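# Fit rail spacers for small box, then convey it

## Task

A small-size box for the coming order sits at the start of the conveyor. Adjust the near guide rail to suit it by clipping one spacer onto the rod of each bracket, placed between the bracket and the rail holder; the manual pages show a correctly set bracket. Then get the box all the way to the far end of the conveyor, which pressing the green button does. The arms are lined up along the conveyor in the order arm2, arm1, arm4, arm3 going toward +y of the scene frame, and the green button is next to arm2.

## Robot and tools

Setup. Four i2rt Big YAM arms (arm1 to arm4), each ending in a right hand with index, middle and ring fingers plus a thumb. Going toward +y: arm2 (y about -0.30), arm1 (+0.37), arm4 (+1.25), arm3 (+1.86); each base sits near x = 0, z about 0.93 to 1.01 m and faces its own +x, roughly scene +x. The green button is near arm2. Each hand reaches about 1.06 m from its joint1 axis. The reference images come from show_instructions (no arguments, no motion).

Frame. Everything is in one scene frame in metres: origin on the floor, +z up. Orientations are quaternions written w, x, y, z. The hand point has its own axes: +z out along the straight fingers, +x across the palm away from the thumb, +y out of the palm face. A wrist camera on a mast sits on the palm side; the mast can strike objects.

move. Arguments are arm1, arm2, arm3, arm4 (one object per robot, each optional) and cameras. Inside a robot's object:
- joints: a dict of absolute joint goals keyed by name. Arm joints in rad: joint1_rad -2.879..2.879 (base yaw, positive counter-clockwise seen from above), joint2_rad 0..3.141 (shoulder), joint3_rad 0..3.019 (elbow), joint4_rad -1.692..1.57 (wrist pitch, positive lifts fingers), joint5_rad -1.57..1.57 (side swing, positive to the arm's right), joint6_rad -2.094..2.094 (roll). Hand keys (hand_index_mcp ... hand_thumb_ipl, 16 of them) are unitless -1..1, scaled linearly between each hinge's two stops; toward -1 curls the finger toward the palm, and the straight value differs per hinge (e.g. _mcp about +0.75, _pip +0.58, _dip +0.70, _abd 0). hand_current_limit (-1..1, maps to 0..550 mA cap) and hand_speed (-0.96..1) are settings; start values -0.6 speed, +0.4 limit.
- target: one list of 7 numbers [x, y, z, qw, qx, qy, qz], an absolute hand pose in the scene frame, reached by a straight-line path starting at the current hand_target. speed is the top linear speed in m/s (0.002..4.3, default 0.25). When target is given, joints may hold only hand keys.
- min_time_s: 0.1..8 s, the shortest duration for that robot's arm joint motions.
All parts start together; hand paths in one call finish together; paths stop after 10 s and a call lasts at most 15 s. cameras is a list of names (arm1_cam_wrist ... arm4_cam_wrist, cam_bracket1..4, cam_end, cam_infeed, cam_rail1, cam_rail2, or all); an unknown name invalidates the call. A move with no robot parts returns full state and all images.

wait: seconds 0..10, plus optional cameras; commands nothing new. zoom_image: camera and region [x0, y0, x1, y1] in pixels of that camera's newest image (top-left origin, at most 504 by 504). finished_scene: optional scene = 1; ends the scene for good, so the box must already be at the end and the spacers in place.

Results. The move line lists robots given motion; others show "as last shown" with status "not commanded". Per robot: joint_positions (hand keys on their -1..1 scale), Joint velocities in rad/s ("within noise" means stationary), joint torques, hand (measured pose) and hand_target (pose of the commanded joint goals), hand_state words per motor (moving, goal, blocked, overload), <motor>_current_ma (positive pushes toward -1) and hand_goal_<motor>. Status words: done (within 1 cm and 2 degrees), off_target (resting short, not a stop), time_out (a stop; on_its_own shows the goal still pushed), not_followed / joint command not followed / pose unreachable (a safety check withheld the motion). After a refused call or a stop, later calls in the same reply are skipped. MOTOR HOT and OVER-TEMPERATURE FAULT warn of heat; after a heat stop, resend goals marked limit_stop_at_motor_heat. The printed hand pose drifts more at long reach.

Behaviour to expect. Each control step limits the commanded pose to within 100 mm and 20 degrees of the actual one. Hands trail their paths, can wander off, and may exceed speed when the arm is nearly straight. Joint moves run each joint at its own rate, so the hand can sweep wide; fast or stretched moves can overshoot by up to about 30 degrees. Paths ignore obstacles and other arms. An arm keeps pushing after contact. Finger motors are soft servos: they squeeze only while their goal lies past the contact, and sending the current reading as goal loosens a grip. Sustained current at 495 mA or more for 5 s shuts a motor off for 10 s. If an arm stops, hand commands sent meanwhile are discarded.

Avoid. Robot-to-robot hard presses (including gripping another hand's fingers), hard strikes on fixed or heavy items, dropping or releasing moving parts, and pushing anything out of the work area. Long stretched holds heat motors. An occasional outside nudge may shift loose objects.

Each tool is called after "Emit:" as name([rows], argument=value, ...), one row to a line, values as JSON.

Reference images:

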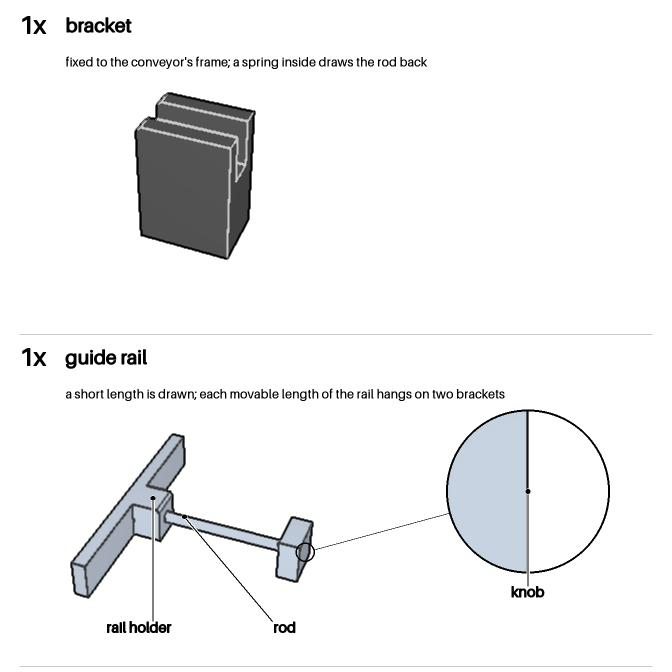

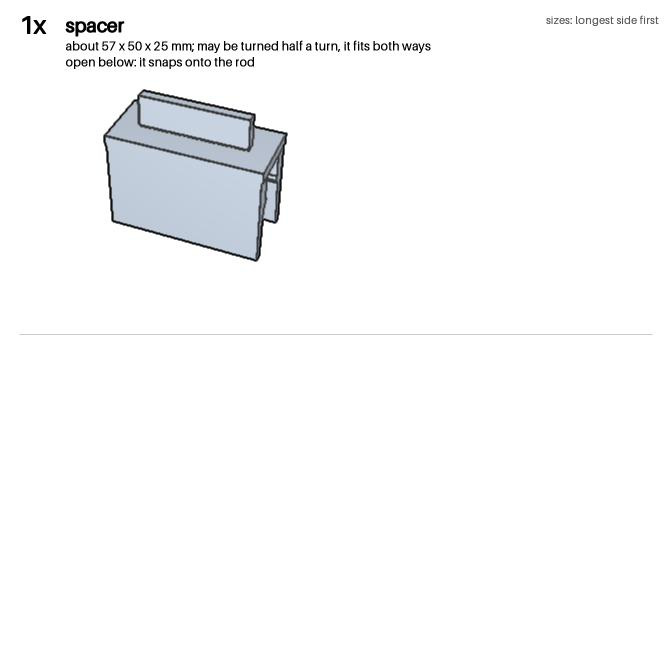

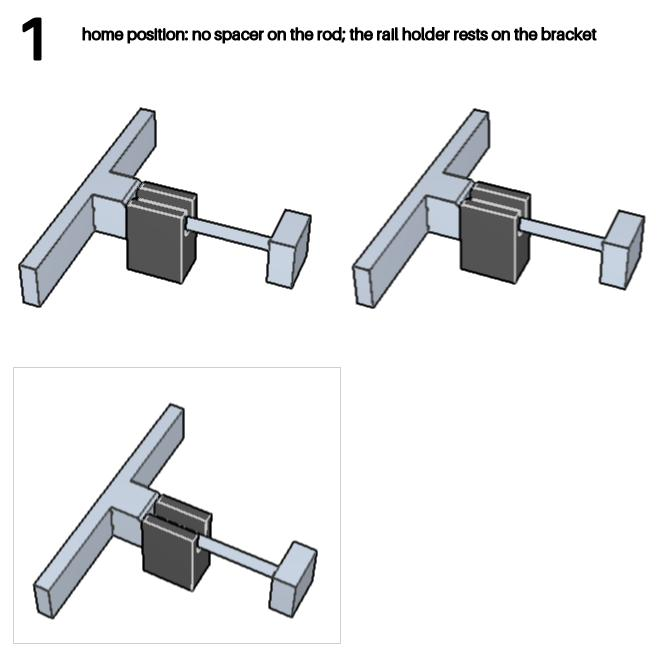

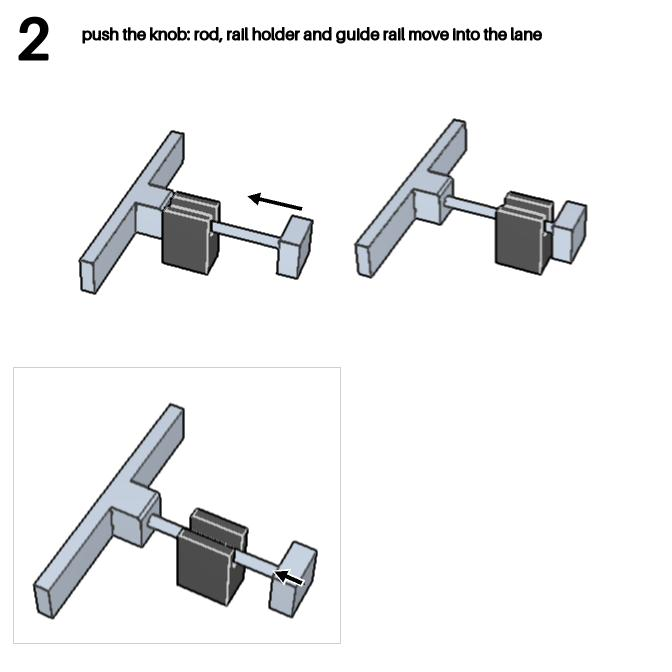

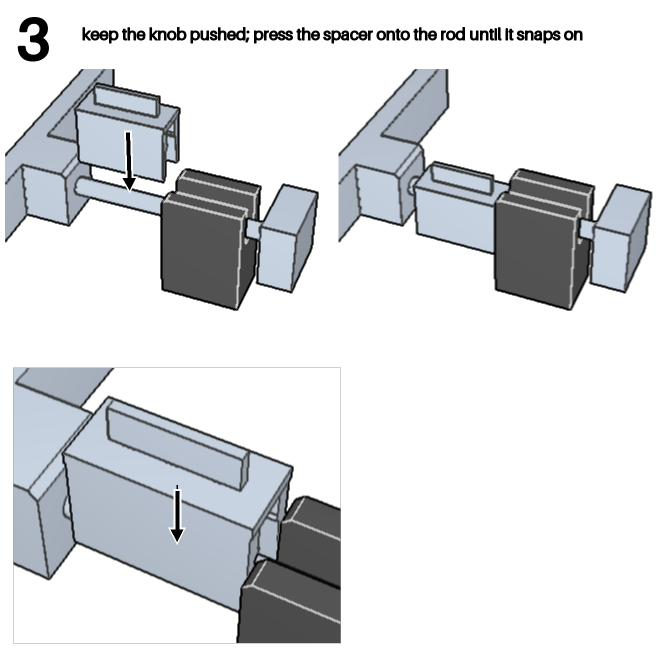

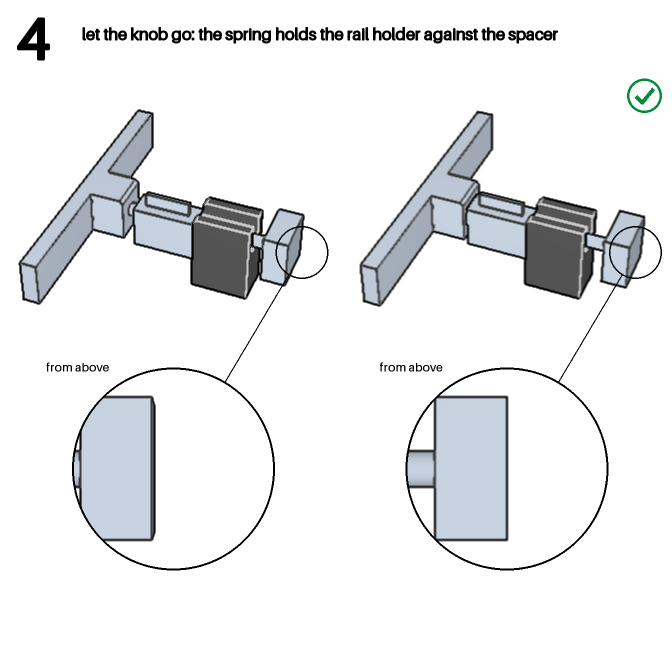

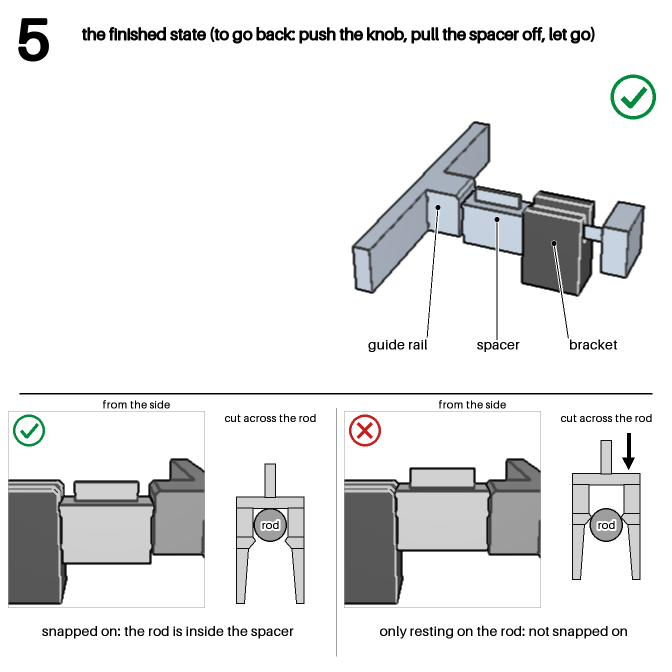

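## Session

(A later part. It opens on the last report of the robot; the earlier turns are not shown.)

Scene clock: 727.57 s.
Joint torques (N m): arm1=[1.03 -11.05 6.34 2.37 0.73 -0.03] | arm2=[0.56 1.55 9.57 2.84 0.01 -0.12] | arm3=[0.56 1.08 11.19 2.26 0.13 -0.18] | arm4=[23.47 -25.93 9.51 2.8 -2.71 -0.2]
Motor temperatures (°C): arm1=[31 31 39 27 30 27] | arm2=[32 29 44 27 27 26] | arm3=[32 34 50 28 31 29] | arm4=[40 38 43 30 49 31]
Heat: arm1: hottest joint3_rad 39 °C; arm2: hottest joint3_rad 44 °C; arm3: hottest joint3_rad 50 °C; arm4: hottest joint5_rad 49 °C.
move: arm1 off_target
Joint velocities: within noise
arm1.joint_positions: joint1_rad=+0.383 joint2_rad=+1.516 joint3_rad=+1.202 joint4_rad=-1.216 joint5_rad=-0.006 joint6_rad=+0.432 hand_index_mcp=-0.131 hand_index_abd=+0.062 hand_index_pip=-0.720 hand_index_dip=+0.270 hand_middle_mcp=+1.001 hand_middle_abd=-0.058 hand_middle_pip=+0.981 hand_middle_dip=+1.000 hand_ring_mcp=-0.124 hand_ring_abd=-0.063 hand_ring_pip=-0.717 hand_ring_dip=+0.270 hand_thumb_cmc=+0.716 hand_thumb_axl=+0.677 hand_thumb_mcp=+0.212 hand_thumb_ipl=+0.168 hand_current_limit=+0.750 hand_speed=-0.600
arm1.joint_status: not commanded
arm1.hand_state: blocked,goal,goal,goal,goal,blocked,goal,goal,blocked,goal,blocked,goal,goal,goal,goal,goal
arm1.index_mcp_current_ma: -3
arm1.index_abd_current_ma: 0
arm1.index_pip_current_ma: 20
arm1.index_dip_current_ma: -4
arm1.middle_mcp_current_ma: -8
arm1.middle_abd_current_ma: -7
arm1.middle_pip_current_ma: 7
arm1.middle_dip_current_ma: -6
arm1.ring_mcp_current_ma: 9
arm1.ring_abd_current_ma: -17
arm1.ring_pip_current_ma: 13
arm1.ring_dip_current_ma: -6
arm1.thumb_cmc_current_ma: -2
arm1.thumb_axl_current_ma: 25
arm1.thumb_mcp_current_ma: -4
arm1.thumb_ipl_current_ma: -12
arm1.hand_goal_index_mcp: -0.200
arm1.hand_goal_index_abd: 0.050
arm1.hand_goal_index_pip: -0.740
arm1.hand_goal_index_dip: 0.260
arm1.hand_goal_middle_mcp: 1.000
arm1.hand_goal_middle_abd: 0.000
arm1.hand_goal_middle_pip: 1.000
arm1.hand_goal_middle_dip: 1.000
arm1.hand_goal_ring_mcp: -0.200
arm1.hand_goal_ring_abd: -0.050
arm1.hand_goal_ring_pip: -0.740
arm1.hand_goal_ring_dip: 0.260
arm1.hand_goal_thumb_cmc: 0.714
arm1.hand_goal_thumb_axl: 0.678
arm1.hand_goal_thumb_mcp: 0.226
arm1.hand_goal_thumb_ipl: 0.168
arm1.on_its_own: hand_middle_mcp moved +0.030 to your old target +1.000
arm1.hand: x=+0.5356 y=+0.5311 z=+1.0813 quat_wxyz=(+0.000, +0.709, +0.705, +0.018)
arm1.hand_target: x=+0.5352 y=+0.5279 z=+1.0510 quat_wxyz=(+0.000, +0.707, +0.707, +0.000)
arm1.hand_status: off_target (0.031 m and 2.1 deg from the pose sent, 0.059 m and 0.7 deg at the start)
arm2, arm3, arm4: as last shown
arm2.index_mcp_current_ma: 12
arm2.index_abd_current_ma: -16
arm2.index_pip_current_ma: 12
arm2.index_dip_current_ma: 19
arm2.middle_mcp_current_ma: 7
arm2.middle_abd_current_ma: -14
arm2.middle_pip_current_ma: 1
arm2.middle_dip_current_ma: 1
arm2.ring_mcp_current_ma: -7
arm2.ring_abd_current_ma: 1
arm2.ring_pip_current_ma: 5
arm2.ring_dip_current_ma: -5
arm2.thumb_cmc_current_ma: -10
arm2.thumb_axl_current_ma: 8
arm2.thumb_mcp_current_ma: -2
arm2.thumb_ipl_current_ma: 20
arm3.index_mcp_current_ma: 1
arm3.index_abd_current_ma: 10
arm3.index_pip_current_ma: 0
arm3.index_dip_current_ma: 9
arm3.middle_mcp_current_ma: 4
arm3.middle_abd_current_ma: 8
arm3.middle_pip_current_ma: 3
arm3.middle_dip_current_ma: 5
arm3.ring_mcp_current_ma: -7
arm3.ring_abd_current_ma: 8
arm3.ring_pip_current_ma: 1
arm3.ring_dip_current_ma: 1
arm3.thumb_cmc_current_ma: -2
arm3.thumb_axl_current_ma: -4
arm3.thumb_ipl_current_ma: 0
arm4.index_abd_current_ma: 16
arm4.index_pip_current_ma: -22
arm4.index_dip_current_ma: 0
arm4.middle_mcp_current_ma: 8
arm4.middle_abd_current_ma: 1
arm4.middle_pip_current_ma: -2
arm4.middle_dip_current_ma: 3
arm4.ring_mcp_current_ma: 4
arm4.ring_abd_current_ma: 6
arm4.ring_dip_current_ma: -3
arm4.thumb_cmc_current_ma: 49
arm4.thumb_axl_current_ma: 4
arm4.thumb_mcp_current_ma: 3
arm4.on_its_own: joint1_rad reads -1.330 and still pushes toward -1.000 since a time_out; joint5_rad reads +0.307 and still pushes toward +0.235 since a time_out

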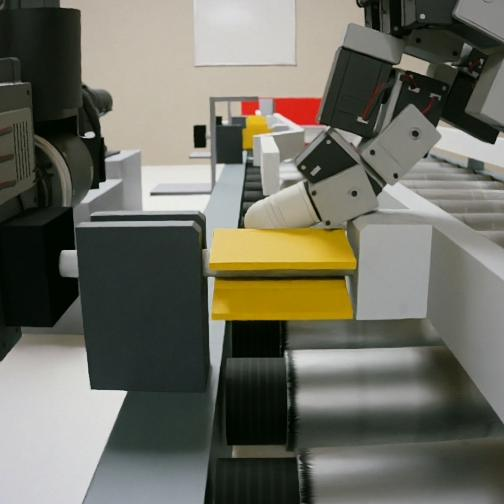

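Emit:
move(arm4={"joints":{"joint1_rad":-1.36,"joint5_rad":0.33},"min_time_s":1}, cameras=["cam_bracket1"])

Emit:
zoom_image(camera="cam_bracket1", region=[160, 90, 400, 330])

Scene clock: 733.73 s.
Joint torques (N m): arm1=[0.67 -10.46 7.15 2.66 1.03 -0.01] | arm2=[0.5 2.02 9.55 3.14 0.04 -0.05] | arm3=[0.56 1.08 11.21 2.26 0.13 -0.18] | arm4=[0.67 -26.23 9.51 2.7 0.07 -0.19]
Motor temperatures (°C): arm1=[31 31 38 27 30 27] | arm2=[32 29 44 27 27 26] | arm3=[32 34 50 28 31 29] | arm4=[41 38 43 30 51 31]
Heat: arm1: hottest joint3_rad 38 °C; arm2: hottest joint3_rad 44 °C; arm3: hottest joint3_rad 50 °C; arm4: hottest joint5_rad 51 °C.
move: arm4 done
Joint velocities: within noise
arm1.joint_positions: joint1_rad=+0.386 joint2_rad=+1.509 joint3_rad=+1.193 joint4_rad=-1.221 joint5_rad=-0.013 joint6_rad=+0.432 hand_index_mcp=-0.131 hand_index_abd=+0.062 hand_index_pip=-0.721 hand_index_dip=+0.270 hand_middle_mcp=+1.002 hand_middle_abd=-0.050 hand_middle_pip=+0.984 hand_middle_dip=+1.000 hand_ring_mcp=-0.124 hand_ring_abd=-0.063 hand_ring_pip=-0.717 hand_ring_dip=+0.270 hand_thumb_cmc=+0.715 hand_thumb_axl=+0.677 hand_thumb_mcp=+0.212 hand_thumb_ipl=+0.168 hand_current_limit=+0.750 hand_speed=-0.600
arm1.joint_status: not commanded
arm1.hand_state: blocked,goal,goal,goal,goal,blocked,goal,goal,blocked,goal,blocked,goal,goal,goal,goal,goal
arm1.index_mcp_current_ma: -14
arm1.index_abd_current_ma: -2
arm1.index_pip_current_ma: 9
arm1.index_dip_current_ma: -2
arm1.middle_mcp_current_ma: 9
arm1.middle_abd_current_ma: -17
arm1.middle_pip_current_ma: 5
arm1.middle_dip_current_ma: 2
arm1.ring_mcp_current_ma: 15
arm1.ring_abd_current_ma: 1
arm1.ring_pip_current_ma: 17
arm1.ring_dip_current_ma: -15
arm1.thumb_cmc_current_ma: -2
arm1.thumb_axl_current_ma: 2
arm1.thumb_mcp_current_ma: 14
arm1.thumb_ipl_current_ma: -12
arm1.hand_goal_index_mcp: -0.200
arm1.hand_goal_index_abd: 0.050
arm1.hand_goal_index_pip: -0.740
arm1.hand_goal_index_dip: 0.260
arm1.hand_goal_middle_mcp: 1.000
arm1.hand_goal_middle_abd: 0.000
arm1.hand_goal_middle_pip: 1.000
arm1.hand_goal_middle_dip: 1.000
arm1.hand_goal_ring_mcp: -0.200
arm1.hand_goal_ring_abd: -0.050
arm1.hand_goal_ring_pip: -0.740
arm1.hand_goal_ring_dip: 0.260
arm1.hand_goal_thumb_cmc: 0.714
arm1.hand_goal_thumb_axl: 0.678
arm1.hand_goal_thumb_mcp: 0.226
arm1.hand_goal_thumb_ipl: 0.168
arm1.hand: x=+0.5306 y=+0.5315 z=+1.0800 quat_wxyz=(-0.004, +0.708, +0.706, +0.016)
arm1.hand_target: x=+0.5353 y=+0.5279 z=+1.0511 quat_wxyz=(+0.000, +0.707, +0.707, +0.000)
arm1.hand_status: not commanded
arm2, arm3: as last shown
arm2.index_mcp_current_ma: -5
arm2.index_abd_current_ma: -11
arm2.index_pip_current_ma: 14
arm2.index_dip_current_ma: -1
arm2.middle_mcp_current_ma: -13
arm2.middle_abd_current_ma: -4
arm2.middle_pip_current_ma: -12
arm2.middle_dip_current_ma: -6
arm2.ring_mcp_current_ma: -13
arm2.ring_abd_current_ma: 22
arm2.ring_pip_current_ma: 1
arm2.ring_dip_current_ma: 10
arm2.thumb_cmc_current_ma: 2
arm2.thumb_axl_current_ma: -3
arm2.thumb_mcp_current_ma: 0
arm2.thumb_ipl_current_ma: 6
arm3.index_abd_current_ma: 4
arm3.index_pip_current_ma: 8
arm3.index_dip_current_ma: 13
arm3.middle_mcp_current_ma: 7
arm3.middle_abd_current_ma: 12
arm3.middle_pip_current_ma: 8
arm3.middle_dip_current_ma: 9
arm3.ring_mcp_current_ma: -1
arm3.ring_abd_current_ma: 2
arm3.ring_pip_current_ma: 0
arm3.thumb_cmc_current_ma: -6
arm3.thumb_axl_current_ma: 2
arm3.thumb_mcp_current_ma: -8
arm3.thumb_ipl_current_ma: 3
arm4.joint_positions: joint1_rad=-1.359 joint2_rad=+2.426 joint3_rad=+1.504 joint4_rad=+0.887 joint5_rad=+0.330 joint6_rad=+1.550 hand_index_mcp=-0.188 hand_index_abd=+0.021 hand_index_pip=-0.761 hand_index_dip=+0.256 hand_middle_mcp=-0.192 hand_middle_abd=+0.007 hand_middle_pip=-0.734 hand_middle_dip=+0.261 hand_ring_mcp=-0.193 hand_ring_abd=+0.161 hand_ring_pip=-0.739 hand_ring_dip=+0.259 hand_thumb_cmc=-0.527 hand_thumb_axl=+0.678 hand_thumb_mcp=+0.230 hand_thumb_ipl=+0.168 hand_current_limit=+0.600 hand_speed=-0.600
arm4.joint_status: all done
arm4.hand_state: goal,blocked,blocked,goal,goal,goal,goal,goal,goal,overload,goal,goal,blocked,goal,goal,goal
arm4.index_mcp_current_ma: 7
arm4.index_abd_current_ma: 18
arm4.index_pip_current_ma: -12
arm4.index_dip_current_ma: -4
arm4.middle_mcp_current_ma: 4
arm4.middle_abd_current_ma: 1
arm4.middle_pip_current_ma: -7
arm4.middle_dip_current_ma: 8
arm4.ring_mcp_current_ma: -4
arm4.ring_abd_current_ma: 10
arm4.ring_pip_current_ma: 4
arm4.ring_dip_current_ma: -1
arm4.thumb_cmc_current_ma: 46
arm4.thumb_axl_current_ma: 4
arm4.thumb_mcp_current_ma: 15
arm4.thumb_ipl_current_ma: 7
arm4.hand_goal_index_mcp: -0.200
arm4.hand_goal_index_abd: 0.000
arm4.hand_goal_index_pip: -0.740
arm4.hand_goal_index_dip: 0.260
arm4.hand_goal_middle_mcp: -0.200
arm4.hand_goal_middle_abd: 0.000
arm4.hand_goal_middle_pip: -0.740
arm4.hand_goal_middle_dip: 0.260
arm4.hand_goal_ring_mcp: -0.200
arm4.hand_goal_ring_abd: 0.000
arm4.hand_goal_ring_pip: -0.740
arm4.hand_goal_ring_dip: 0.260
arm4.hand_goal_thumb_cmc: -0.570
arm4.hand_goal_thumb_axl: 0.678
arm4.hand_goal_thumb_mcp: 0.226
arm4.hand_goal_thumb_ipl: 0.168
arm4.hand: x=+0.1562 y=+0.4559 z=+0.9962 quat_wxyz=(+0.493, +0.522, -0.498, +0.486)
arm4.hand_target: x=+0.1599 y=+0.4442 z=+1.0060 quat_wxyz=(+0.495, +0.504, -0.497, +0.503)
arm4.hand_status: not commanded

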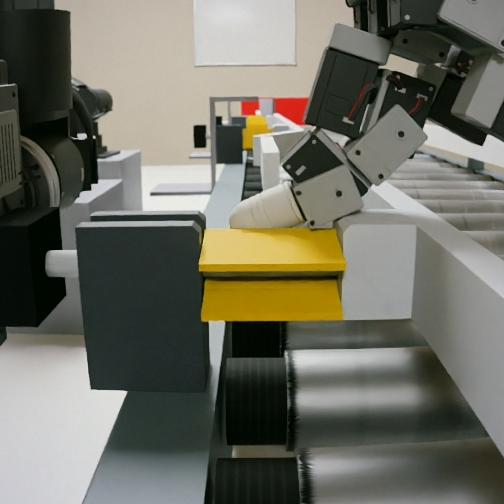

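Scaled by 2.100 from the camera's image (finer frame: 720x720).

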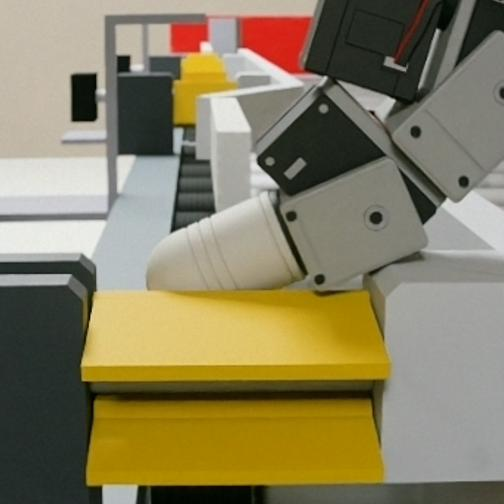

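Emit:
move(arm1={"target":[0.535,0.530,1.24,0,0.7071,0.7071,0],"speed":0.15,"joints":{"hand_middle_abd":0.0}}, cameras=["cam_bracket1"])

Emit:
zoom_image(camera="cam_bracket1", region=[180, 190, 370, 350])

Scene clock: 797.90 s.
Joint torques (N m): arm1=[1.38 -13.45 13.15 0.2 0.32 0.06] | arm2=[0.56 1.85 9.63 3.08 0.03 -0.11] | arm3=[0.56 1.14 11.21 2.28 0.13 -0.18] | arm4=[0.91 -26.17 9.55 2.69 0.06 -0.21]
Motor temperatures (°C): arm1=[31 31 35 28 31 27] | arm2=[32 29 45 27 27 26] | arm3=[32 34 50 28 31 29] | arm4=[34 41 43 30 40 30]
Heat: arm1: hottest joint3_rad 35 °C; arm2: hottest joint3_rad 45 °C; arm3: hottest joint3_rad 50 °C; arm4: hottest joint3_rad 43 °C.
move: arm1 off_target
Joint velocities: within noise
arm1.joint_positions: joint1_rad=+0.386 joint2_rad=+1.477 joint3_rad=+1.552 joint4_rad=-1.662 joint5_rad=+0.005 joint6_rad=+0.432 hand_index_mcp=-0.131 hand_index_abd=+0.062 hand_index_pip=-0.721 hand_index_dip=+0.270 hand_middle_mcp=+0.960 hand_middle_abd=-0.022 hand_middle_pip=+0.964 hand_middle_dip=+0.994 hand_ring_mcp=-0.124 hand_ring_abd=-0.063 hand_ring_pip=-0.717 hand_ring_dip=+0.270 hand_thumb_cmc=+0.715 hand_thumb_axl=+0.677 hand_thumb_mcp=+0.212 hand_thumb_ipl=+0.168 hand_current_limit=+0.750 hand_speed=-0.600
arm1.joint_status: hand_middle_abd off_target (ended at -0.022, target +0.000)
arm1.hand_state: blocked,goal,goal,goal,blocked,blocked,blocked,goal,blocked,goal,blocked,goal,goal,goal,goal,goal
arm1.index_mcp_current_ma: -12
arm1.index_abd_current_ma: -20
arm1.index_pip_current_ma: 6
arm1.index_dip_current_ma: 10
arm1.middle_mcp_current_ma: 18
arm1.middle_abd_current_ma: -5
arm1.middle_pip_current_ma: -10
arm1.middle_dip_current_ma: -8
arm1.ring_mcp_current_ma: 9
arm1.ring_abd_current_ma: -4
arm1.ring_pip_current_ma: -7
arm1.ring_dip_current_ma: -3
arm1.thumb_cmc_current_ma: -21
arm1.thumb_axl_current_ma: -2
arm1.thumb_mcp_current_ma: 6
arm1.thumb_ipl_current_ma: -8
arm1.hand_goal_index_mcp: -0.200
arm1.hand_goal_index_abd: 0.050
arm1.hand_goal_index_pip: -0.740
arm1.hand_goal_index_dip: 0.260
arm1.hand_goal_middle_mcp: 1.000
arm1.hand_goal_middle_abd: 0.000
arm1.hand_goal_middle_pip: 1.000
arm1.hand_goal_middle_dip: 1.000
arm1.hand_goal_ring_mcp: -0.200
arm1.hand_goal_ring_abd: -0.050
arm1.hand_goal_ring_pip: -0.740
arm1.hand_goal_ring_dip: 0.260
arm1.hand_goal_thumb_cmc: 0.714
arm1.hand_goal_thumb_axl: 0.678
arm1.hand_goal_thumb_mcp: 0.226
arm1.hand_goal_thumb_ipl: 0.168
arm1.hand: x=+0.5269 y=+0.5254 z=+1.2258 quat_wxyz=(-0.005, +0.708, +0.706, -0.011)
arm1.hand_target: x=+0.5345 y=+0.5298 z=+1.2399 quat_wxyz=(+0.000, +0.707, +0.707, +0.000)
arm1.hand_status: off_target (0.017 m and 1.4 deg from the pose sent, 0.160 m and 1.9 deg at the start)
arm2.joint_positions: joint1_rad=+0.167 joint2_rad=+0.587 joint3_rad=+1.378 joint4_rad=-1.264 joint5_rad=+0.057 joint6_rad=+1.034 hand_index_mcp=+0.755 hand_index_abd=+0.000 hand_index_pip=+0.577 hand_index_dip=+0.696 hand_middle_mcp=+0.755 hand_middle_abd=+0.000 hand_middle_pip=+0.577 hand_middle_dip=+0.696 hand_ring_mcp=+0.755 hand_ring_abd=+0.000 hand_ring_pip=+0.577 hand_ring_dip=+0.696 hand_thumb_cmc=+0.715 hand_thumb_axl=+0.677 hand_thumb_mcp=+0.226 hand_thumb_ipl=+0.168 hand_current_limit=+0.400 hand_speed=-0.600
arm2.joint_status: not commanded
arm2.hand_state: goal,goal,goal,goal,goal,goal,goal,goal,goal,goal,goal,goal,goal,goal,goal,goal
arm2.index_mcp_current_ma: 16
arm2.index_abd_current_ma: 5
arm2.index_pip_current_ma: 7
arm2.index_dip_current_ma: 10
arm2.middle_mcp_current_ma: -5
arm2.middle_abd_current_ma: -12
arm2.middle_pip_current_ma: -10
arm2.middle_dip_current_ma: -4
arm2.ring_mcp_current_ma: 4
arm2.ring_abd_current_ma: -2
arm2.ring_pip_current_ma: -5
arm2.ring_dip_current_ma: 13
arm2.thumb_cmc_current_ma: -6
arm2.thumb_axl_current_ma: -3
arm2.thumb_mcp_current_ma: 14
arm2.thumb_ipl_current_ma: 15
arm2.hand_goal_index_mcp: 0.754
arm2.hand_goal_index_abd: 0.000
arm2.hand_goal_index_pip: 0.576
arm2.hand_goal_index_dip: 0.696
arm2.hand_goal_middle_mcp: 0.754
arm2.hand_goal_middle_abd: 0.000
arm2.hand_goal_middle_pip: 0.576
arm2.hand_goal_middle_dip: 0.696
arm2.hand_goal_ring_mcp: 0.754
arm2.hand_goal_ring_abd: 0.000
arm2.hand_goal_ring_pip: 0.576
arm2.hand_goal_ring_dip: 0.696
arm2.hand_goal_thumb_cmc: 0.714
arm2.hand_goal_thumb_axl: 0.678
arm2.hand_goal_thumb_mcp: 0.226
arm2.hand_goal_thumb_ipl: 0.168
arm2.hand: x=+0.1797 y=-0.3972 z=+1.5491 quat_wxyz=(+0.151, +0.824, +0.215, +0.502)
arm2.hand_target: x=+0.1765 y=-0.3975 z=+1.5621 quat_wxyz=(+0.154, +0.817, +0.213, +0.514)
arm2.hand_status: not commanded
arm3.joint_positions: joint1_rad=-0.104 joint2_rad=+0.612 joint3_rad=+1.327 joint4_rad=-1.152 joint5_rad=+0.038 joint6_rad=+1.084 hand_index_mcp=+0.756 hand_index_abd=+0.001 hand_index_pip=+0.577 hand_index_dip=+0.696 hand_middle_mcp=+0.756 hand_middle_abd=+0.002 hand_middle_pip=+0.577 hand_middle_dip=+0.696 hand_ring_mcp=+0.756 hand_ring_abd=+0.001 hand_ring_pip=+0.577 hand_ring_dip=+0.696 hand_thumb_cmc=+0.715 hand_thumb_axl=+0.677 hand_thumb_mcp=+0.226 hand_thumb_ipl=+0.168 hand_current_limit=+0.400 hand_speed=-0.600
arm3.joint_status: not commanded
arm3.hand_state: goal,goal,goal,goal,goal,goal,goal,goal,goal,goal,goal,goal,goal,goal,goal,goal
arm3.index_mcp_current_ma: -9
arm3.index_abd_current_ma: 12
arm3.index_pip_current_ma: 8
arm3.index_dip_current_ma: 8
arm3.middle_mcp_current_ma: 6
arm3.middle_abd_current_ma: 17
arm3.middle_pip_current_ma: 13
arm3.middle_dip_current_ma: 5
arm3.ring_mcp_current_ma: -9
arm3.ring_abd_current_ma: 0
arm3.ring_pip_current_ma: 2
arm3.ring_dip_current_ma: 1
arm3.thumb_cmc_current_ma: -5
arm3.thumb_axl_current_ma: -3
arm3.thumb_mcp_current_ma: -6
arm3.thumb_ipl_current_ma: 6
arm3.hand_goal_index_mcp: 0.754
arm3.hand_goal_index_abd: 0.000
arm3.hand_goal_index_pip: 0.576
arm3.hand_goal_index_dip: 0.696
arm3.hand_goal_middle_mcp: 0.754
arm3.hand_goal_middle_abd: 0.000
arm3.hand_goal_middle_pip: 0.576
arm3.hand_goal_middle_dip: 0.696
arm3.hand_goal_ring_mcp: 0.754
arm3.hand_goal_ring_abd: 0.000
arm3.hand_goal_ring_pip: 0.576
arm3.hand_goal_ring_dip: 0.696
arm3.hand_goal_thumb_cmc: 0.714
arm3.hand_goal_thumb_axl: 0.678
arm3.hand_goal_thumb_mcp: 0.226
arm3.hand_goal_thumb_ipl: 0.168
arm3.hand: x=+0.1920 y=+1.7236 z=+1.4967 quat_wxyz=(+0.183, +0.835, +0.123, +0.504)
arm3.hand_target: x=+0.1889 y=+1.7240 z=+1.5076 quat_wxyz=(+0.186, +0.829, +0.122, +0.514)
arm3.hand_status: not commanded
arm4: as last shown
arm4.joint_positions: joint1_rad=-1.359 joint2_rad=+2.426 joint3_rad=+1.504 joint4_rad=+0.887 joint5_rad=+0.330 joint6_rad=+1.551 hand_index_mcp=-0.188 hand_index_abd=+0.021 hand_index_pip=-0.761 hand_index_dip=+0.256 hand_middle_mcp=-0.192 hand_middle_abd=+0.007 hand_middle_pip=-0.734 hand_middle_dip=+0.261 hand_ring_mcp=-0.193 hand_ring_abd=+0.161 hand_ring_pip=-0.739 hand_ring_dip=+0.259 hand_thumb_cmc=-0.527 hand_thumb_axl=+0.678 hand_thumb_mcp=+0.230 hand_thumb_ipl=+0.168 hand_current_limit=+0.600 hand_speed=-0.600
arm4.index_abd_current_ma: 20
arm4.index_pip_current_ma: -22
arm4.index_dip_current_ma: 2
arm4.middle_mcp_current_ma: 12
arm4.middle_abd_current_ma: -3
arm4.middle_pip_current_ma: 1
arm4.ring_mcp_current_ma: -3
arm4.ring_abd_current_ma: 3
arm4.ring_pip_current_ma: -1
arm4.ring_dip_current_ma: -9
arm4.thumb_cmc_current_ma: 50
arm4.thumb_axl_current_ma: 10
arm4.thumb_mcp_current_ma: 10
arm4.hand: x=+0.1562 y=+0.4559 z=+0.9961 quat_wxyz=(+0.493, +0.521, -0.499, +0.487)

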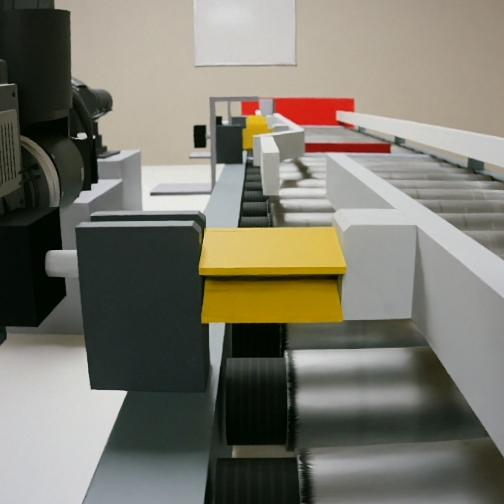

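Scaled by 2.653 from the camera's image (finer frame: 720x720).

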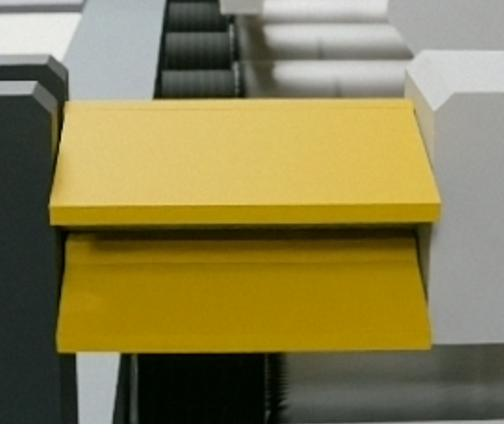

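Emit:
move(arm1={"target":[0.462,0.551,1.19,0,0.7071,0.7071,0],"speed":0.15,"joints":{"hand_index_mcp":0.754,"hand_index_pip":0.576,"hand_index_dip":0.696,"hand_middle_mcp":0.754,"hand_middle_pip":0.576,"hand_middle_dip":0.696,"hand_ring_mcp":0.754,"hand_ring_pip":0.576,"hand_ring_dip":0.696,"hand_ring_abd":-0.45,"hand_index_abd":0.3,"hand_middle_abd":-0.3}}, cameras=["cam_bracket1","arm1_cam_wrist"])

Emit:
zoom_image(camera="arm1_cam_wrist", region=[170, 70, 330, 230])

Scene clock: 828.63 s.
Joint torques (N m): arm1=[1.61 -12.45 8.28 0.91 0.27 0.24] | arm2=[0.56 1.55 9.42 3.18 -0.03 -0.04] | arm3=[0.56 1.08 11.22 2.28 0.14 -0.18] | arm4=[0.79 -25.93 9.47 2.76 0.08 -0.21]
Motor temperatures (°C): arm1=[31 32 37 27 30 27] | arm2=[32 29 45 27 27 26] | arm3=[32 34 51 28 31 29] | arm4=[33 41 43 30 38 30]
Heat: arm1: hottest joint3_rad 37 °C; arm2: hottest joint3_rad 45 °C; arm3: hottest joint3_rad 51 °C; arm4: hottest joint3_rad 43 °C.
move: arm1 off_target
Joint velocities: within noise
arm1.joint_positions: joint1_rad=+0.511 joint2_rad=+1.350 joint3_rad=+1.326 joint4_rad=-1.547 joint5_rad=+0.005 joint6_rad=+0.542 hand_index_mcp=+0.751 hand_index_abd=+0.278 hand_index_pip=+0.568 hand_index_dip=+0.691 hand_middle_mcp=+0.743 hand_middle_abd=-0.269 hand_middle_pip=+0.579 hand_middle_dip=+0.703 hand_ring_mcp=+0.750 hand_ring_abd=-0.421 hand_ring_pip=+0.566 hand_ring_dip=+0.693 hand_thumb_cmc=+0.714 hand_thumb_axl=+0.677 hand_thumb_mcp=+0.212 hand_thumb_ipl=+0.168 hand_current_limit=+0.750 hand_speed=-0.600
arm1.joint_status: hand_index_abd off_target (ended at +0.278, target +0.300); hand_middle_abd off_target (ended at -0.269, target -0.300); hand_ring_abd off_target (ended at -0.421, target -0.450); the others done
arm1.hand_state: goal,blocked,goal,goal,goal,blocked,goal,goal,goal,blocked,goal,goal,goal,goal,goal,goal
arm1.index_mcp_current_ma: -4
arm1.index_abd_current_ma: -21
arm1.index_pip_current_ma: 2
arm1.index_dip_current_ma: 18
arm1.middle_mcp_current_ma: 10
arm1.middle_abd_current_ma: -1
arm1.middle_pip_current_ma: -9
arm1.middle_dip_current_ma: 18
arm1.ring_mcp_current_ma: 18
arm1.ring_abd_current_ma: -24
arm1.ring_pip_current_ma: 7
arm1.ring_dip_current_ma: -3
arm1.thumb_cmc_current_ma: 13
arm1.thumb_axl_current_ma: 2
arm1.thumb_mcp_current_ma: 3
arm1.thumb_ipl_current_ma: -9
arm1.hand_goal_index_mcp: 0.754
arm1.hand_goal_index_abd: 0.300
arm1.hand_goal_index_pip: 0.576
arm1.hand_goal_index_dip: 0.696
arm1.hand_goal_middle_mcp: 0.754
arm1.hand_goal_middle_abd: -0.300
arm1.hand_goal_middle_pip: 0.576
arm1.hand_goal_middle_dip: 0.696
arm1.hand_goal_ring_mcp: 0.754
arm1.hand_goal_ring_abd: -0.450
arm1.hand_goal_ring_pip: 0.576
arm1.hand_goal_ring_dip: 0.696
arm1.hand_goal_thumb_cmc: 0.714
arm1.hand_goal_thumb_axl: 0.678
arm1.hand_goal_thumb_mcp: 0.226
arm1.hand_goal_thumb_ipl: 0.168
arm1.hand: x=+0.4645 y=+0.5513 z=+1.1912 quat_wxyz=(-0.002, +0.703, +0.711, -0.003)
arm1.hand_target: x=+0.4620 y=+0.5510 z=+1.1899 quat_wxyz=(+0.000, +0.707, +0.707, +0.000)
arm1.hand_status: done (0.003 m and 0.7 deg from the pose sent, 0.078 m and 1.4 deg at the start)
arm2, arm3, arm4: as last shown
arm2.index_mcp_current_ma: 15
arm2.index_abd_current_ma: -8
arm2.index_pip_current_ma: -3
arm2.index_dip_current_ma: 11
arm2.middle_mcp_current_ma: -3
arm2.middle_abd_current_ma: -5
arm2.middle_pip_current_ma: -5
arm2.middle_dip_current_ma: -9
arm2.ring_mcp_current_ma: 5
arm2.ring_abd_current_ma: 2
arm2.ring_pip_current_ma: 4
arm2.ring_dip_current_ma: -2
arm2.thumb_cmc_current_ma: 12
arm2.thumb_axl_current_ma: 6
arm2.thumb_mcp_current_ma: 13
arm2.thumb_ipl_current_ma: -4
arm3.index_mcp_current_ma: -7
arm3.index_abd_current_ma: 13
arm3.index_pip_current_ma: -3
arm3.index_dip_current_ma: 10
arm3.middle_mcp_current_ma: -2
arm3.middle_abd_current_ma: 7
arm3.middle_pip_current_ma: 11
arm3.middle_dip_current_ma: 11
arm3.ring_mcp_current_ma: -10
arm3.ring_abd_current_ma: 4
arm3.ring_pip_current_ma: -5
arm3.ring_dip_current_ma: -6
arm3.thumb_cmc_current_ma: -12
arm3.thumb_axl_current_ma: -6
arm3.thumb_mcp_current_ma: -1
arm3.thumb_ipl_current_ma: 2
arm4.index_mcp_current_ma: 5
arm4.index_abd_current_ma: 10
arm4.index_pip_current_ma: -18
arm4.index_dip_current_ma: 3
arm4.middle_mcp_current_ma: 5
arm4.middle_abd_current_ma: 1
arm4.middle_pip_current_ma: -3
arm4.middle_dip_current_ma: 7
arm4.ring_mcp_current_ma: 1
arm4.ring_abd_current_ma: 4
arm4.ring_pip_current_ma: 1
arm4.ring_dip_current_ma: -8
arm4.thumb_cmc_current_ma: 51
arm4.thumb_axl_current_ma: 8
arm4.thumb_mcp_current_ma: 11
arm4.thumb_ipl_current_ma: 13
pictures: arm1_cam_wrist, cam_bracket1
arm1_cam_wrist: T_world_to_cam=[[0.60587, -0.79553, -0.00696, 0.20295], [-0.548, -0.42366, 0.72125, -0.41625], [-0.57673, -0.43317, -0.69264, 1.45542]] pos_world=[0.48832, 0.61555, 1.30971]

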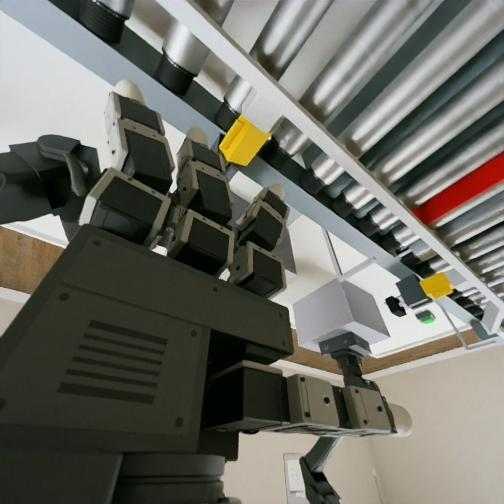

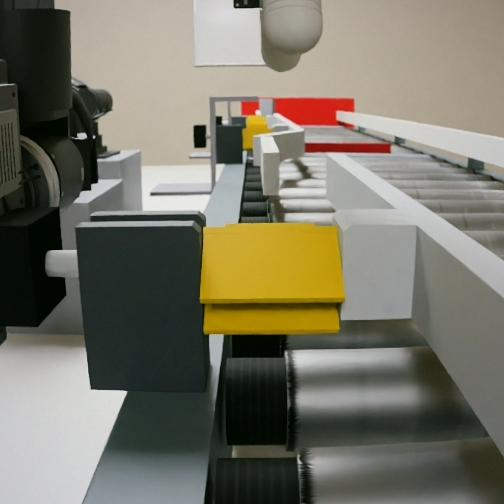

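Scaled by 3.150 from the camera's image (finer frame: 720x720).

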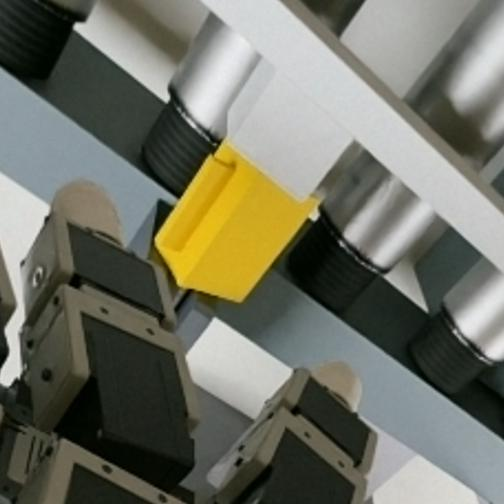

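Emit:
wait(seconds=5, cameras=["cam_bracket1"])

Emit:
zoom_image(camera="cam_bracket1", region=[180, 190, 370, 350])

Scene clock: 837.10 s.
Joint torques (N m): arm1=[1.73 -12.34 8.28 0.91 0.29 0.24] | arm2=[0.5 1.32 9.51 3.18 0.03 -0.07] | arm3=[0.56 1.14 11.21 2.26 0.13 -0.18] | arm4=[0.97 -26.29 9.51 2.73 0.09 -0.23]
Motor temperatures (°C): arm1=[31 32 38 27 30 27] | arm2=[32 29 45 27 27 26] | arm3=[32 34 51 28 31 29] | arm4=[33 41 43 30 38 30]
Heat: arm1: hottest joint3_rad 38 °C; arm2: hottest joint3_rad 45 °C; arm3: hottest joint3_rad 51 °C; arm4: hottest joint3_rad 43 °C.
Joint velocities: within noise
arm1.joint_positions: joint1_rad=+0.511 joint2_rad=+1.350 joint3_rad=+1.326 joint4_rad=-1.547 joint5_rad=+0.005 joint6_rad=+0.543 hand_index_mcp=+0.751 hand_index_abd=+0.278 hand_index_pip=+0.568 hand_index_dip=+0.691 hand_middle_mcp=+0.743 hand_middle_abd=-0.269 hand_middle_pip=+0.579 hand_middle_dip=+0.703 hand_ring_mcp=+0.750 hand_ring_abd=-0.421 hand_ring_pip=+0.566 hand_ring_dip=+0.693 hand_thumb_cmc=+0.714 hand_thumb_axl=+0.677 hand_thumb_mcp=+0.212 hand_thumb_ipl=+0.168 hand_current_limit=+0.750 hand_speed=-0.600
arm1.joint_status: hand_index_abd off_target (ended at +0.278, target +0.300); hand_middle_abd off_target (ended at -0.269, target -0.300); hand_ring_abd off_target (ended at -0.421, target -0.450); the others done
arm1.hand_state: goal,blocked,goal,goal,goal,blocked,goal,goal,goal,blocked,goal,goal,goal,goal,goal,goal
arm1.index_mcp_current_ma: -6
arm1.index_abd_current_ma: 10
arm1.index_pip_current_ma: 3
arm1.index_dip_current_ma: -7
arm1.middle_mcp_current_ma: 15
arm1.middle_abd_current_ma: -16
arm1.middle_pip_current_ma: -5
arm1.middle_dip_current_ma: 4
arm1.ring_mcp_current_ma: -1
arm1.ring_abd_current_ma: 2
arm1.ring_pip_current_ma: 27
arm1.ring_dip_current_ma: 0
arm1.thumb_cmc_current_ma: -4
arm1.thumb_axl_current_ma: 10
arm1.thumb_mcp_current_ma: 2
arm1.thumb_ipl_current_ma: -10
arm1.hand_goal_index_mcp: 0.754
arm1.hand_goal_index_abd: 0.300
arm1.hand_goal_index_pip: 0.576
arm1.hand_goal_index_dip: 0.696
arm1.hand_goal_middle_mcp: 0.754
arm1.hand_goal_middle_abd: -0.300
arm1.hand_goal_middle_pip: 0.576
arm1.hand_goal_middle_dip: 0.696
arm1.hand_goal_ring_mcp: 0.754
arm1.hand_goal_ring_abd: -0.450
arm1.hand_goal_ring_pip: 0.576
arm1.hand_goal_ring_dip: 0.696
arm1.hand_goal_thumb_cmc: 0.714
arm1.hand_goal_thumb_axl: 0.678
arm1.hand_goal_thumb_mcp: 0.226
arm1.hand_goal_thumb_ipl: 0.168
arm1.hand: x=+0.4645 y=+0.5513 z=+1.1912 quat_wxyz=(-0.002, +0.703, +0.711, -0.003)
arm1.hand_target: x=+0.4620 y=+0.5510 z=+1.1899 quat_wxyz=(+0.000, +0.707, +0.707, +0.000)
arm1.hand_status: done (0.003 m and 0.7 deg from the pose sent, 0.078 m and 1.4 deg at the start)
arm2.joint_positions: joint1_rad=+0.167 joint2_rad=+0.587 joint3_rad=+1.378 joint4_rad=-1.264 joint5_rad=+0.057 joint6_rad=+1.034 hand_index_mcp=+0.755 hand_index_abd=+0.000 hand_index_pip=+0.577 hand_index_dip=+0.696 hand_middle_mcp=+0.755 hand_middle_abd=+0.000 hand_middle_pip=+0.577 hand_middle_dip=+0.696 hand_ring_mcp=+0.755 hand_ring_abd=+0.000 hand_ring_pip=+0.577 hand_ring_dip=+0.696 hand_thumb_cmc=+0.715 hand_thumb_axl=+0.677 hand_thumb_mcp=+0.226 hand_thumb_ipl=+0.168 hand_current_limit=+0.400 hand_speed=-0.600
arm2.joint_status: not commanded
arm2.hand_state: goal,goal,goal,goal,goal,goal,goal,goal,goal,goal,goal,goal,goal,goal,goal,goal
arm2.index_mcp_current_ma: 8
arm2.index_abd_current_ma: -3
arm2.index_pip_current_ma: 14
arm2.index_dip_current_ma: 2
arm2.middle_mcp_current_ma: -2
arm2.middle_abd_current_ma: -20
arm2.middle_pip_current_ma: -14
arm2.middle_dip_current_ma: 1
arm2.ring_mcp_current_ma: -13
arm2.ring_abd_current_ma: -2
arm2.ring_pip_current_ma: 3
arm2.ring_dip_current_ma: 13
arm2.thumb_cmc_current_ma: 3
arm2.thumb_axl_current_ma: 5
arm2.thumb_mcp_current_ma: -12
arm2.thumb_ipl_current_ma: 7
arm2.hand_goal_index_mcp: 0.754
arm2.hand_goal_index_abd: 0.000
arm2.hand_goal_index_pip: 0.576
arm2.hand_goal_index_dip: 0.696
arm2.hand_goal_middle_mcp: 0.754
arm2.hand_goal_middle_abd: 0.000
arm2.hand_goal_middle_pip: 0.576
arm2.hand_goal_middle_dip: 0.696
arm2.hand_goal_ring_mcp: 0.754
arm2.hand_goal_ring_abd: 0.000
arm2.hand_goal_ring_pip: 0.576
arm2.hand_goal_ring_dip: 0.696
arm2.hand_goal_thumb_cmc: 0.714
arm2.hand_goal_thumb_axl: 0.678
arm2.hand_goal_thumb_mcp: 0.226
arm2.hand_goal_thumb_ipl: 0.168
arm2.hand: x=+0.1797 y=-0.3972 z=+1.5491 quat_wxyz=(+0.151, +0.824, +0.215, +0.502)
arm2.hand_target: x=+0.1765 y=-0.3975 z=+1.5621 quat_wxyz=(+0.154, +0.817, +0.213, +0.514)
arm2.hand_status: not commanded
arm3.joint_positions: joint1_rad=-0.104 joint2_rad=+0.612 joint3_rad=+1.327 joint4_rad=-1.152 joint5_rad=+0.038 joint6_rad=+1.084 hand_index_mcp=+0.756 hand_index_abd=+0.001 hand_index_pip=+0.577 hand_index_dip=+0.696 hand_middle_mcp=+0.756 hand_middle_abd=+0.002 hand_middle_pip=+0.577 hand_middle_dip=+0.696 hand_ring_mcp=+0.756 hand_ring_abd=+0.001 hand_ring_pip=+0.577 hand_ring_dip=+0.696 hand_thumb_cmc=+0.715 hand_thumb_axl=+0.677 hand_thumb_mcp=+0.226 hand_thumb_ipl=+0.168 hand_current_limit=+0.400 hand_speed=-0.600
arm3.joint_status: not commanded
arm3.hand_state: goal,goal,goal,goal,goal,goal,goal,goal,goal,goal,goal,goal,goal,goal,goal,goal
arm3.index_mcp_current_ma: -8
arm3.index_abd_current_ma: 8
arm3.index_pip_current_ma: 2
arm3.index_dip_current_ma: 4
arm3.middle_mcp_current_ma: -3
arm3.middle_abd_current_ma: 10
arm3.middle_pip_current_ma: 5
arm3.middle_dip_current_ma: 11
arm3.ring_mcp_current_ma: -10
arm3.ring_abd_current_ma: 9
arm3.ring_pip_current_ma: 1
arm3.ring_dip_current_ma: -2
arm3.thumb_cmc_current_ma: -5
arm3.thumb_axl_current_ma: 1
arm3.thumb_mcp_current_ma: -1
arm3.thumb_ipl_current_ma: -2
arm3.hand_goal_index_mcp: 0.754
arm3.hand_goal_index_abd: 0.000
arm3.hand_goal_index_pip: 0.576
arm3.hand_goal_index_dip: 0.696
arm3.hand_goal_middle_mcp: 0.754
arm3.hand_goal_middle_abd: 0.000
arm3.hand_goal_middle_pip: 0.576
arm3.hand_goal_middle_dip: 0.696
arm3.hand_goal_ring_mcp: 0.754
arm3.hand_goal_ring_abd: 0.000
arm3.hand_goal_ring_pip: 0.576
arm3.hand_goal_ring_dip: 0.696
arm3.hand_goal_thumb_cmc: 0.714
arm3.hand_goal_thumb_axl: 0.678
arm3.hand_goal_thumb_mcp: 0.226
arm3.hand_goal_thumb_ipl: 0.168
arm3.hand: x=+0.1920 y=+1.7236 z=+1.4967 quat_wxyz=(+0.183, +0.835, +0.123, +0.504)
arm3.hand_target: x=+0.1889 y=+1.7240 z=+1.5076 quat_wxyz=(+0.186, +0.829, +0.122, +0.514)
arm3.hand_status: not commanded
arm4.joint_positions: joint1_rad=-1.359 joint2_rad=+2.426 joint3_rad=+1.504 joint4_rad=+0.887 joint5_rad=+0.330 joint6_rad=+1.551 hand_index_mcp=-0.188 hand_index_abd=+0.021 hand_index_pip=-0.761 hand_index_dip=+0.256 hand_middle_mcp=-0.192 hand_middle_abd=+0.007 hand_middle_pip=-0.734 hand_middle_dip=+0.261 hand_ring_mcp=-0.193 hand_ring_abd=+0.161 hand_ring_pip=-0.739 hand_ring_dip=+0.259 hand_thumb_cmc=-0.527 hand_thumb_axl=+0.678 hand_thumb_mcp=+0.230 hand_thumb_ipl=+0.168 hand_current_limit=+0.600 hand_speed=-0.600
arm4.joint_status: not commanded
arm4.hand_state: goal,blocked,blocked,goal,goal,goal,goal,goal,goal,overload,goal,goal,blocked,goal,goal,goal
arm4.index_mcp_current_ma: 10
arm4.index_abd_current_ma: 15
arm4.index_pip_current_ma: -13
arm4.index_dip_current_ma: 0
arm4.middle_mcp_current_ma: -1
arm4.middle_abd_current_ma: 6
arm4.middle_pip_current_ma: -5
arm4.middle_dip_current_ma: 3
arm4.ring_mcp_current_ma: 1
arm4.ring_abd_current_ma: 1
arm4.ring_pip_current_ma: 1
arm4.ring_dip_current_ma: -2
arm4.thumb_cmc_current_ma: 57
arm4.thumb_axl_current_ma: 5
arm4.thumb_mcp_current_ma: 4
arm4.thumb_ipl_current_ma: 3
arm4.hand_goal_index_mcp: -0.200
arm4.hand_goal_index_abd: 0.000
arm4.hand_goal_index_pip: -0.740
arm4.hand_goal_index_dip: 0.260
arm4.hand_goal_middle_mcp: -0.200
arm4.hand_goal_middle_abd: 0.000
arm4.hand_goal_middle_pip: -0.740
arm4.hand_goal_middle_dip: 0.260
arm4.hand_goal_ring_mcp: -0.200
arm4.hand_goal_ring_abd: 0.000
arm4.hand_goal_ring_pip: -0.740
arm4.hand_goal_ring_dip: 0.260
arm4.hand_goal_thumb_cmc: -0.570
arm4.hand_goal_thumb_axl: 0.678
arm4.hand_goal_thumb_mcp: 0.226
arm4.hand_goal_thumb_ipl: 0.168
arm4.hand: x=+0.1562 y=+0.4559 z=+0.9961 quat_wxyz=(+0.493, +0.521, -0.499, +0.487)
arm4.hand_target: x=+0.1599 y=+0.4442 z=+1.0060 quat_wxyz=(+0.495, +0.504, -0.497, +0.503)
arm4.hand_status: not commanded
wait: 5.00 s; at rest from the start

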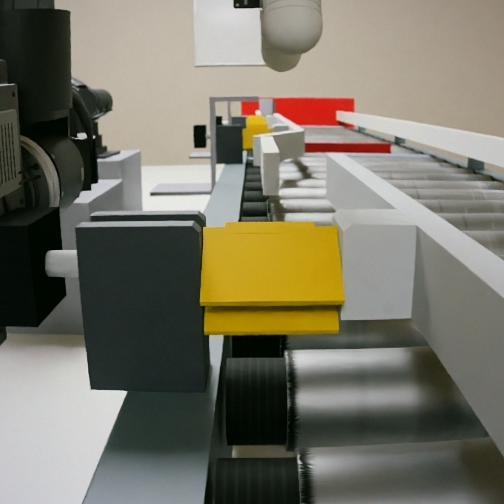

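Scaled by 2.653 from the camera's image (finer frame: 720x720).

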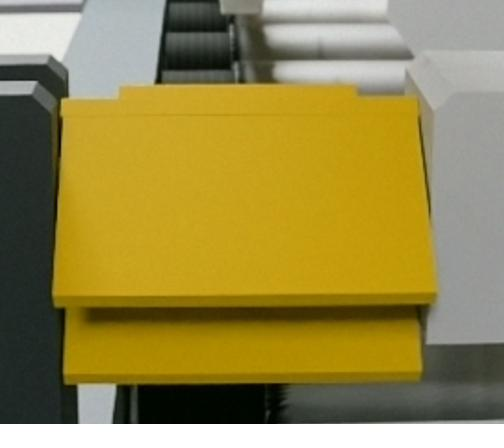

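Emit:
move(arm1={"target":[0.462,0.550,1.10,0,0.7071,0.7071,0],"speed":0.12}, cameras=["cam_bracket1","arm1_cam_wrist"])

Emit:
zoom_image(camera="cam_bracket1", region=[180, 150, 370, 350])

Emit:
zoom_image(camera="arm1_cam_wrist", region=[180, 80, 300, 200])

Scene clock: 846.40 s.
Joint torques (N m): arm1=[1.49 -10.58 8.23 0.9 0.29 0.19] | arm2=[0.32 0.97 9.74 2.89 -0.02 -0.08] | arm3=[0.5 1.14 11.21 2.26 0.13 -0.18] | arm4=[0.5 -26.23 9.55 2.66 0.06 -0.2]
Motor temperatures (°C): arm1=[31 32 38 27 30 27] | arm2=[32 29 45 27 27 26] | arm3=[32 34 51 28 31 29] | arm4=[33 41 43 30 38 30]
Heat: arm1: hottest joint3_rad 38 °C; arm2: hottest joint3_rad 45 °C; arm3: hottest joint3_rad 51 °C; arm4: hottest joint3_rad 43 °C.
move: arm1 done
Joint velocities: within noise
arm1.joint_positions: joint1_rad=+0.511 joint2_rad=+1.362 joint3_rad=+1.119 joint4_rad=-1.307 joint5_rad=+0.005 joint6_rad=+0.543 hand_index_mcp=+0.751 hand_index_abd=+0.278 hand_index_pip=+0.568 hand_index_dip=+0.691 hand_middle_mcp=+0.743 hand_middle_abd=-0.269 hand_middle_pip=+0.579 hand_middle_dip=+0.703 hand_ring_mcp=+0.750 hand_ring_abd=-0.421 hand_ring_pip=+0.566 hand_ring_dip=+0.693 hand_thumb_cmc=+0.714 hand_thumb_axl=+0.677 hand_thumb_mcp=+0.212 hand_thumb_ipl=+0.168 hand_current_limit=+0.750 hand_speed=-0.600
arm1.joint_status: not commanded
arm1.hand_state: goal,blocked,goal,goal,goal,blocked,goal,goal,goal,blocked,goal,goal,goal,goal,goal,goal
arm1.index_mcp_current_ma: 1
arm1.index_abd_current_ma: -6
arm1.index_pip_current_ma: 26
arm1.index_dip_current_ma: 0
arm1.middle_mcp_current_ma: -3
arm1.middle_abd_current_ma: -13
arm1.middle_pip_current_ma: 8
arm1.middle_dip_current_ma: -12
arm1.ring_mcp_current_ma: 0
arm1.ring_abd_current_ma: -4
arm1.ring_pip_current_ma: 13
arm1.ring_dip_current_ma: 5
arm1.thumb_cmc_current_ma: 13
arm1.thumb_axl_current_ma: 3
arm1.thumb_mcp_current_ma: 6
arm1.thumb_ipl_current_ma: -26
arm1.hand_goal_index_mcp: 0.754
arm1.hand_goal_index_abd: 0.300
arm1.hand_goal_index_pip: 0.576
arm1.hand_goal_index_dip: 0.696
arm1.hand_goal_middle_mcp: 0.754
arm1.hand_goal_middle_abd: -0.300
arm1.hand_goal_middle_pip: 0.576
arm1.hand_goal_middle_dip: 0.696
arm1.hand_goal_ring_mcp: 0.754
arm1.hand_goal_ring_abd: -0.450
arm1.hand_goal_ring_pip: 0.576
arm1.hand_goal_ring_dip: 0.696
arm1.hand_goal_thumb_cmc: 0.714
arm1.hand_goal_thumb_axl: 0.678
arm1.hand_goal_thumb_mcp: 0.226
arm1.hand_goal_thumb_ipl: 0.168
arm1.hand: x=+0.4627 y=+0.5508 z=+1.1100 quat_wxyz=(+0.001, +0.703, +0.711, +0.008)
arm1.hand_target: x=+0.4619 y=+0.5500 z=+1.1002 quat_wxyz=(+0.000, +0.707, +0.707, +0.000)
arm1.hand_status: done (0.010 m and 1.1 deg from the pose sent, 0.091 m and 0.7 deg at the start)
arm2, arm3, arm4: as last shown
arm2.index_mcp_current_ma: 3
arm2.index_abd_current_ma: 1
arm2.index_pip_current_ma: -3
arm2.index_dip_current_ma: -2
arm2.middle_mcp_current_ma: -9
arm2.middle_abd_current_ma: 8
arm2.middle_pip_current_ma: 2
arm2.middle_dip_current_ma: 0
arm2.ring_mcp_current_ma: 4
arm2.ring_abd_current_ma: 20
arm2.ring_pip_current_ma: -7
arm2.ring_dip_current_ma: 3
arm2.thumb_cmc_current_ma: 4
arm2.thumb_axl_current_ma: 8
arm2.thumb_mcp_current_ma: -16
arm2.thumb_ipl_current_ma: 2
arm3.index_mcp_current_ma: -5
arm3.index_abd_current_ma: 9
arm3.index_pip_current_ma: 6
arm3.index_dip_current_ma: 5
arm3.middle_mcp_current_ma: 2
arm3.middle_abd_current_ma: 6
arm3.middle_pip_current_ma: 6
arm3.ring_mcp_current_ma: -11
arm3.ring_pip_current_ma: -1
arm3.ring_dip_current_ma: -1
arm3.thumb_cmc_current_ma: -13
arm3.thumb_axl_current_ma: -4
arm3.thumb_mcp_current_ma: -10
arm3.thumb_ipl_current_ma: 0
arm4.index_mcp_current_ma: 5
arm4.index_abd_current_ma: 19
arm4.index_pip_current_ma: -17
arm4.index_dip_current_ma: 8
arm4.middle_mcp_current_ma: 1
arm4.middle_abd_current_ma: 3
arm4.middle_pip_current_ma: -8
arm4.middle_dip_current_ma: 13
arm4.ring_mcp_current_ma: -1
arm4.ring_abd_current_ma: 7
arm4.ring_pip_current_ma: 7
arm4.ring_dip_current_ma: -7
arm4.thumb_cmc_current_ma: 52
arm4.thumb_axl_current_ma: 11
arm4.thumb_mcp_current_ma: 5
arm4.thumb_ipl_current_ma: 13
pictures: arm1_cam_wrist, cam_bracket1
arm1_cam_wrist: T_world_to_cam=[[0.60557, -0.79578, -0.00498, 0.20126], [-0.56096, -0.4313, 0.70661, -0.33234], [-0.56445, -0.42511, -0.70758, 1.4044]] pos_world=[0.48441, 0.61384, 1.22957]

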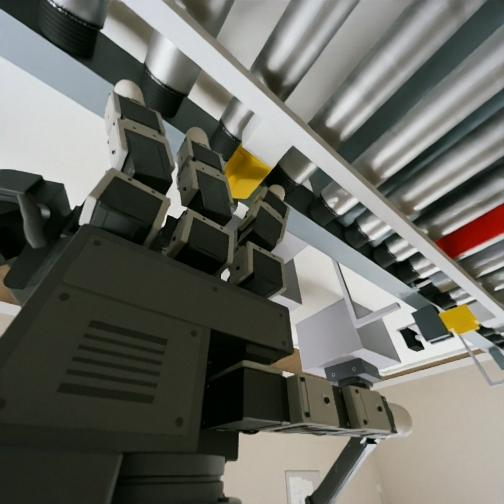

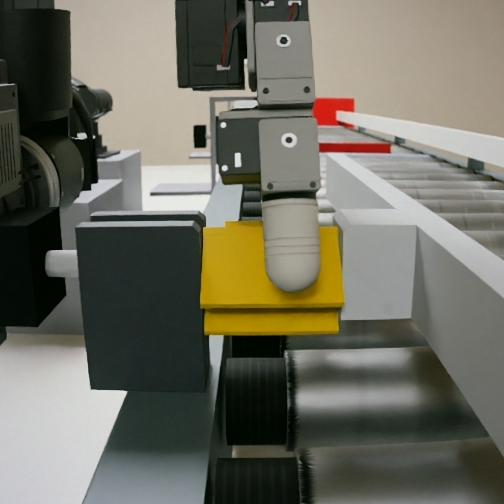

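Scaled by 2.520 from the camera's image (finer frame: 720x720).

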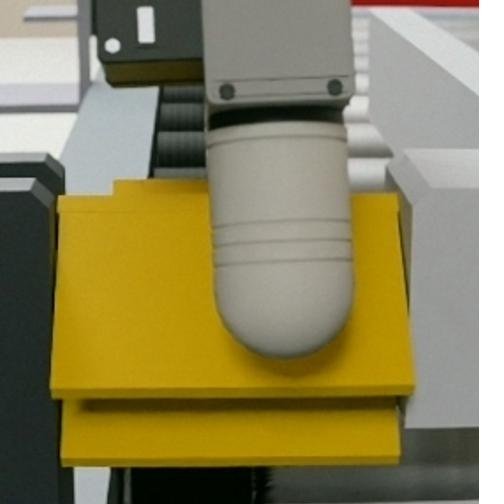

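Scaled by 4.200 from the camera's image (finer frame: 720x720).

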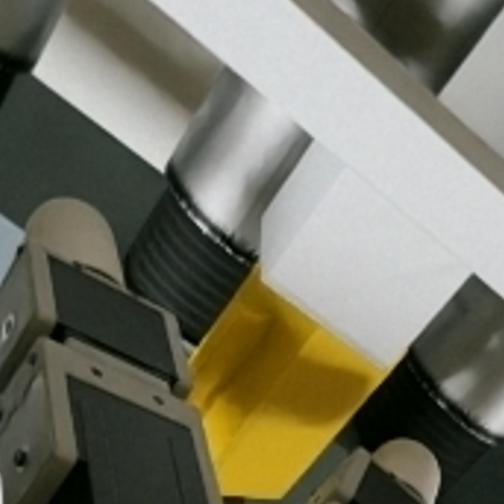

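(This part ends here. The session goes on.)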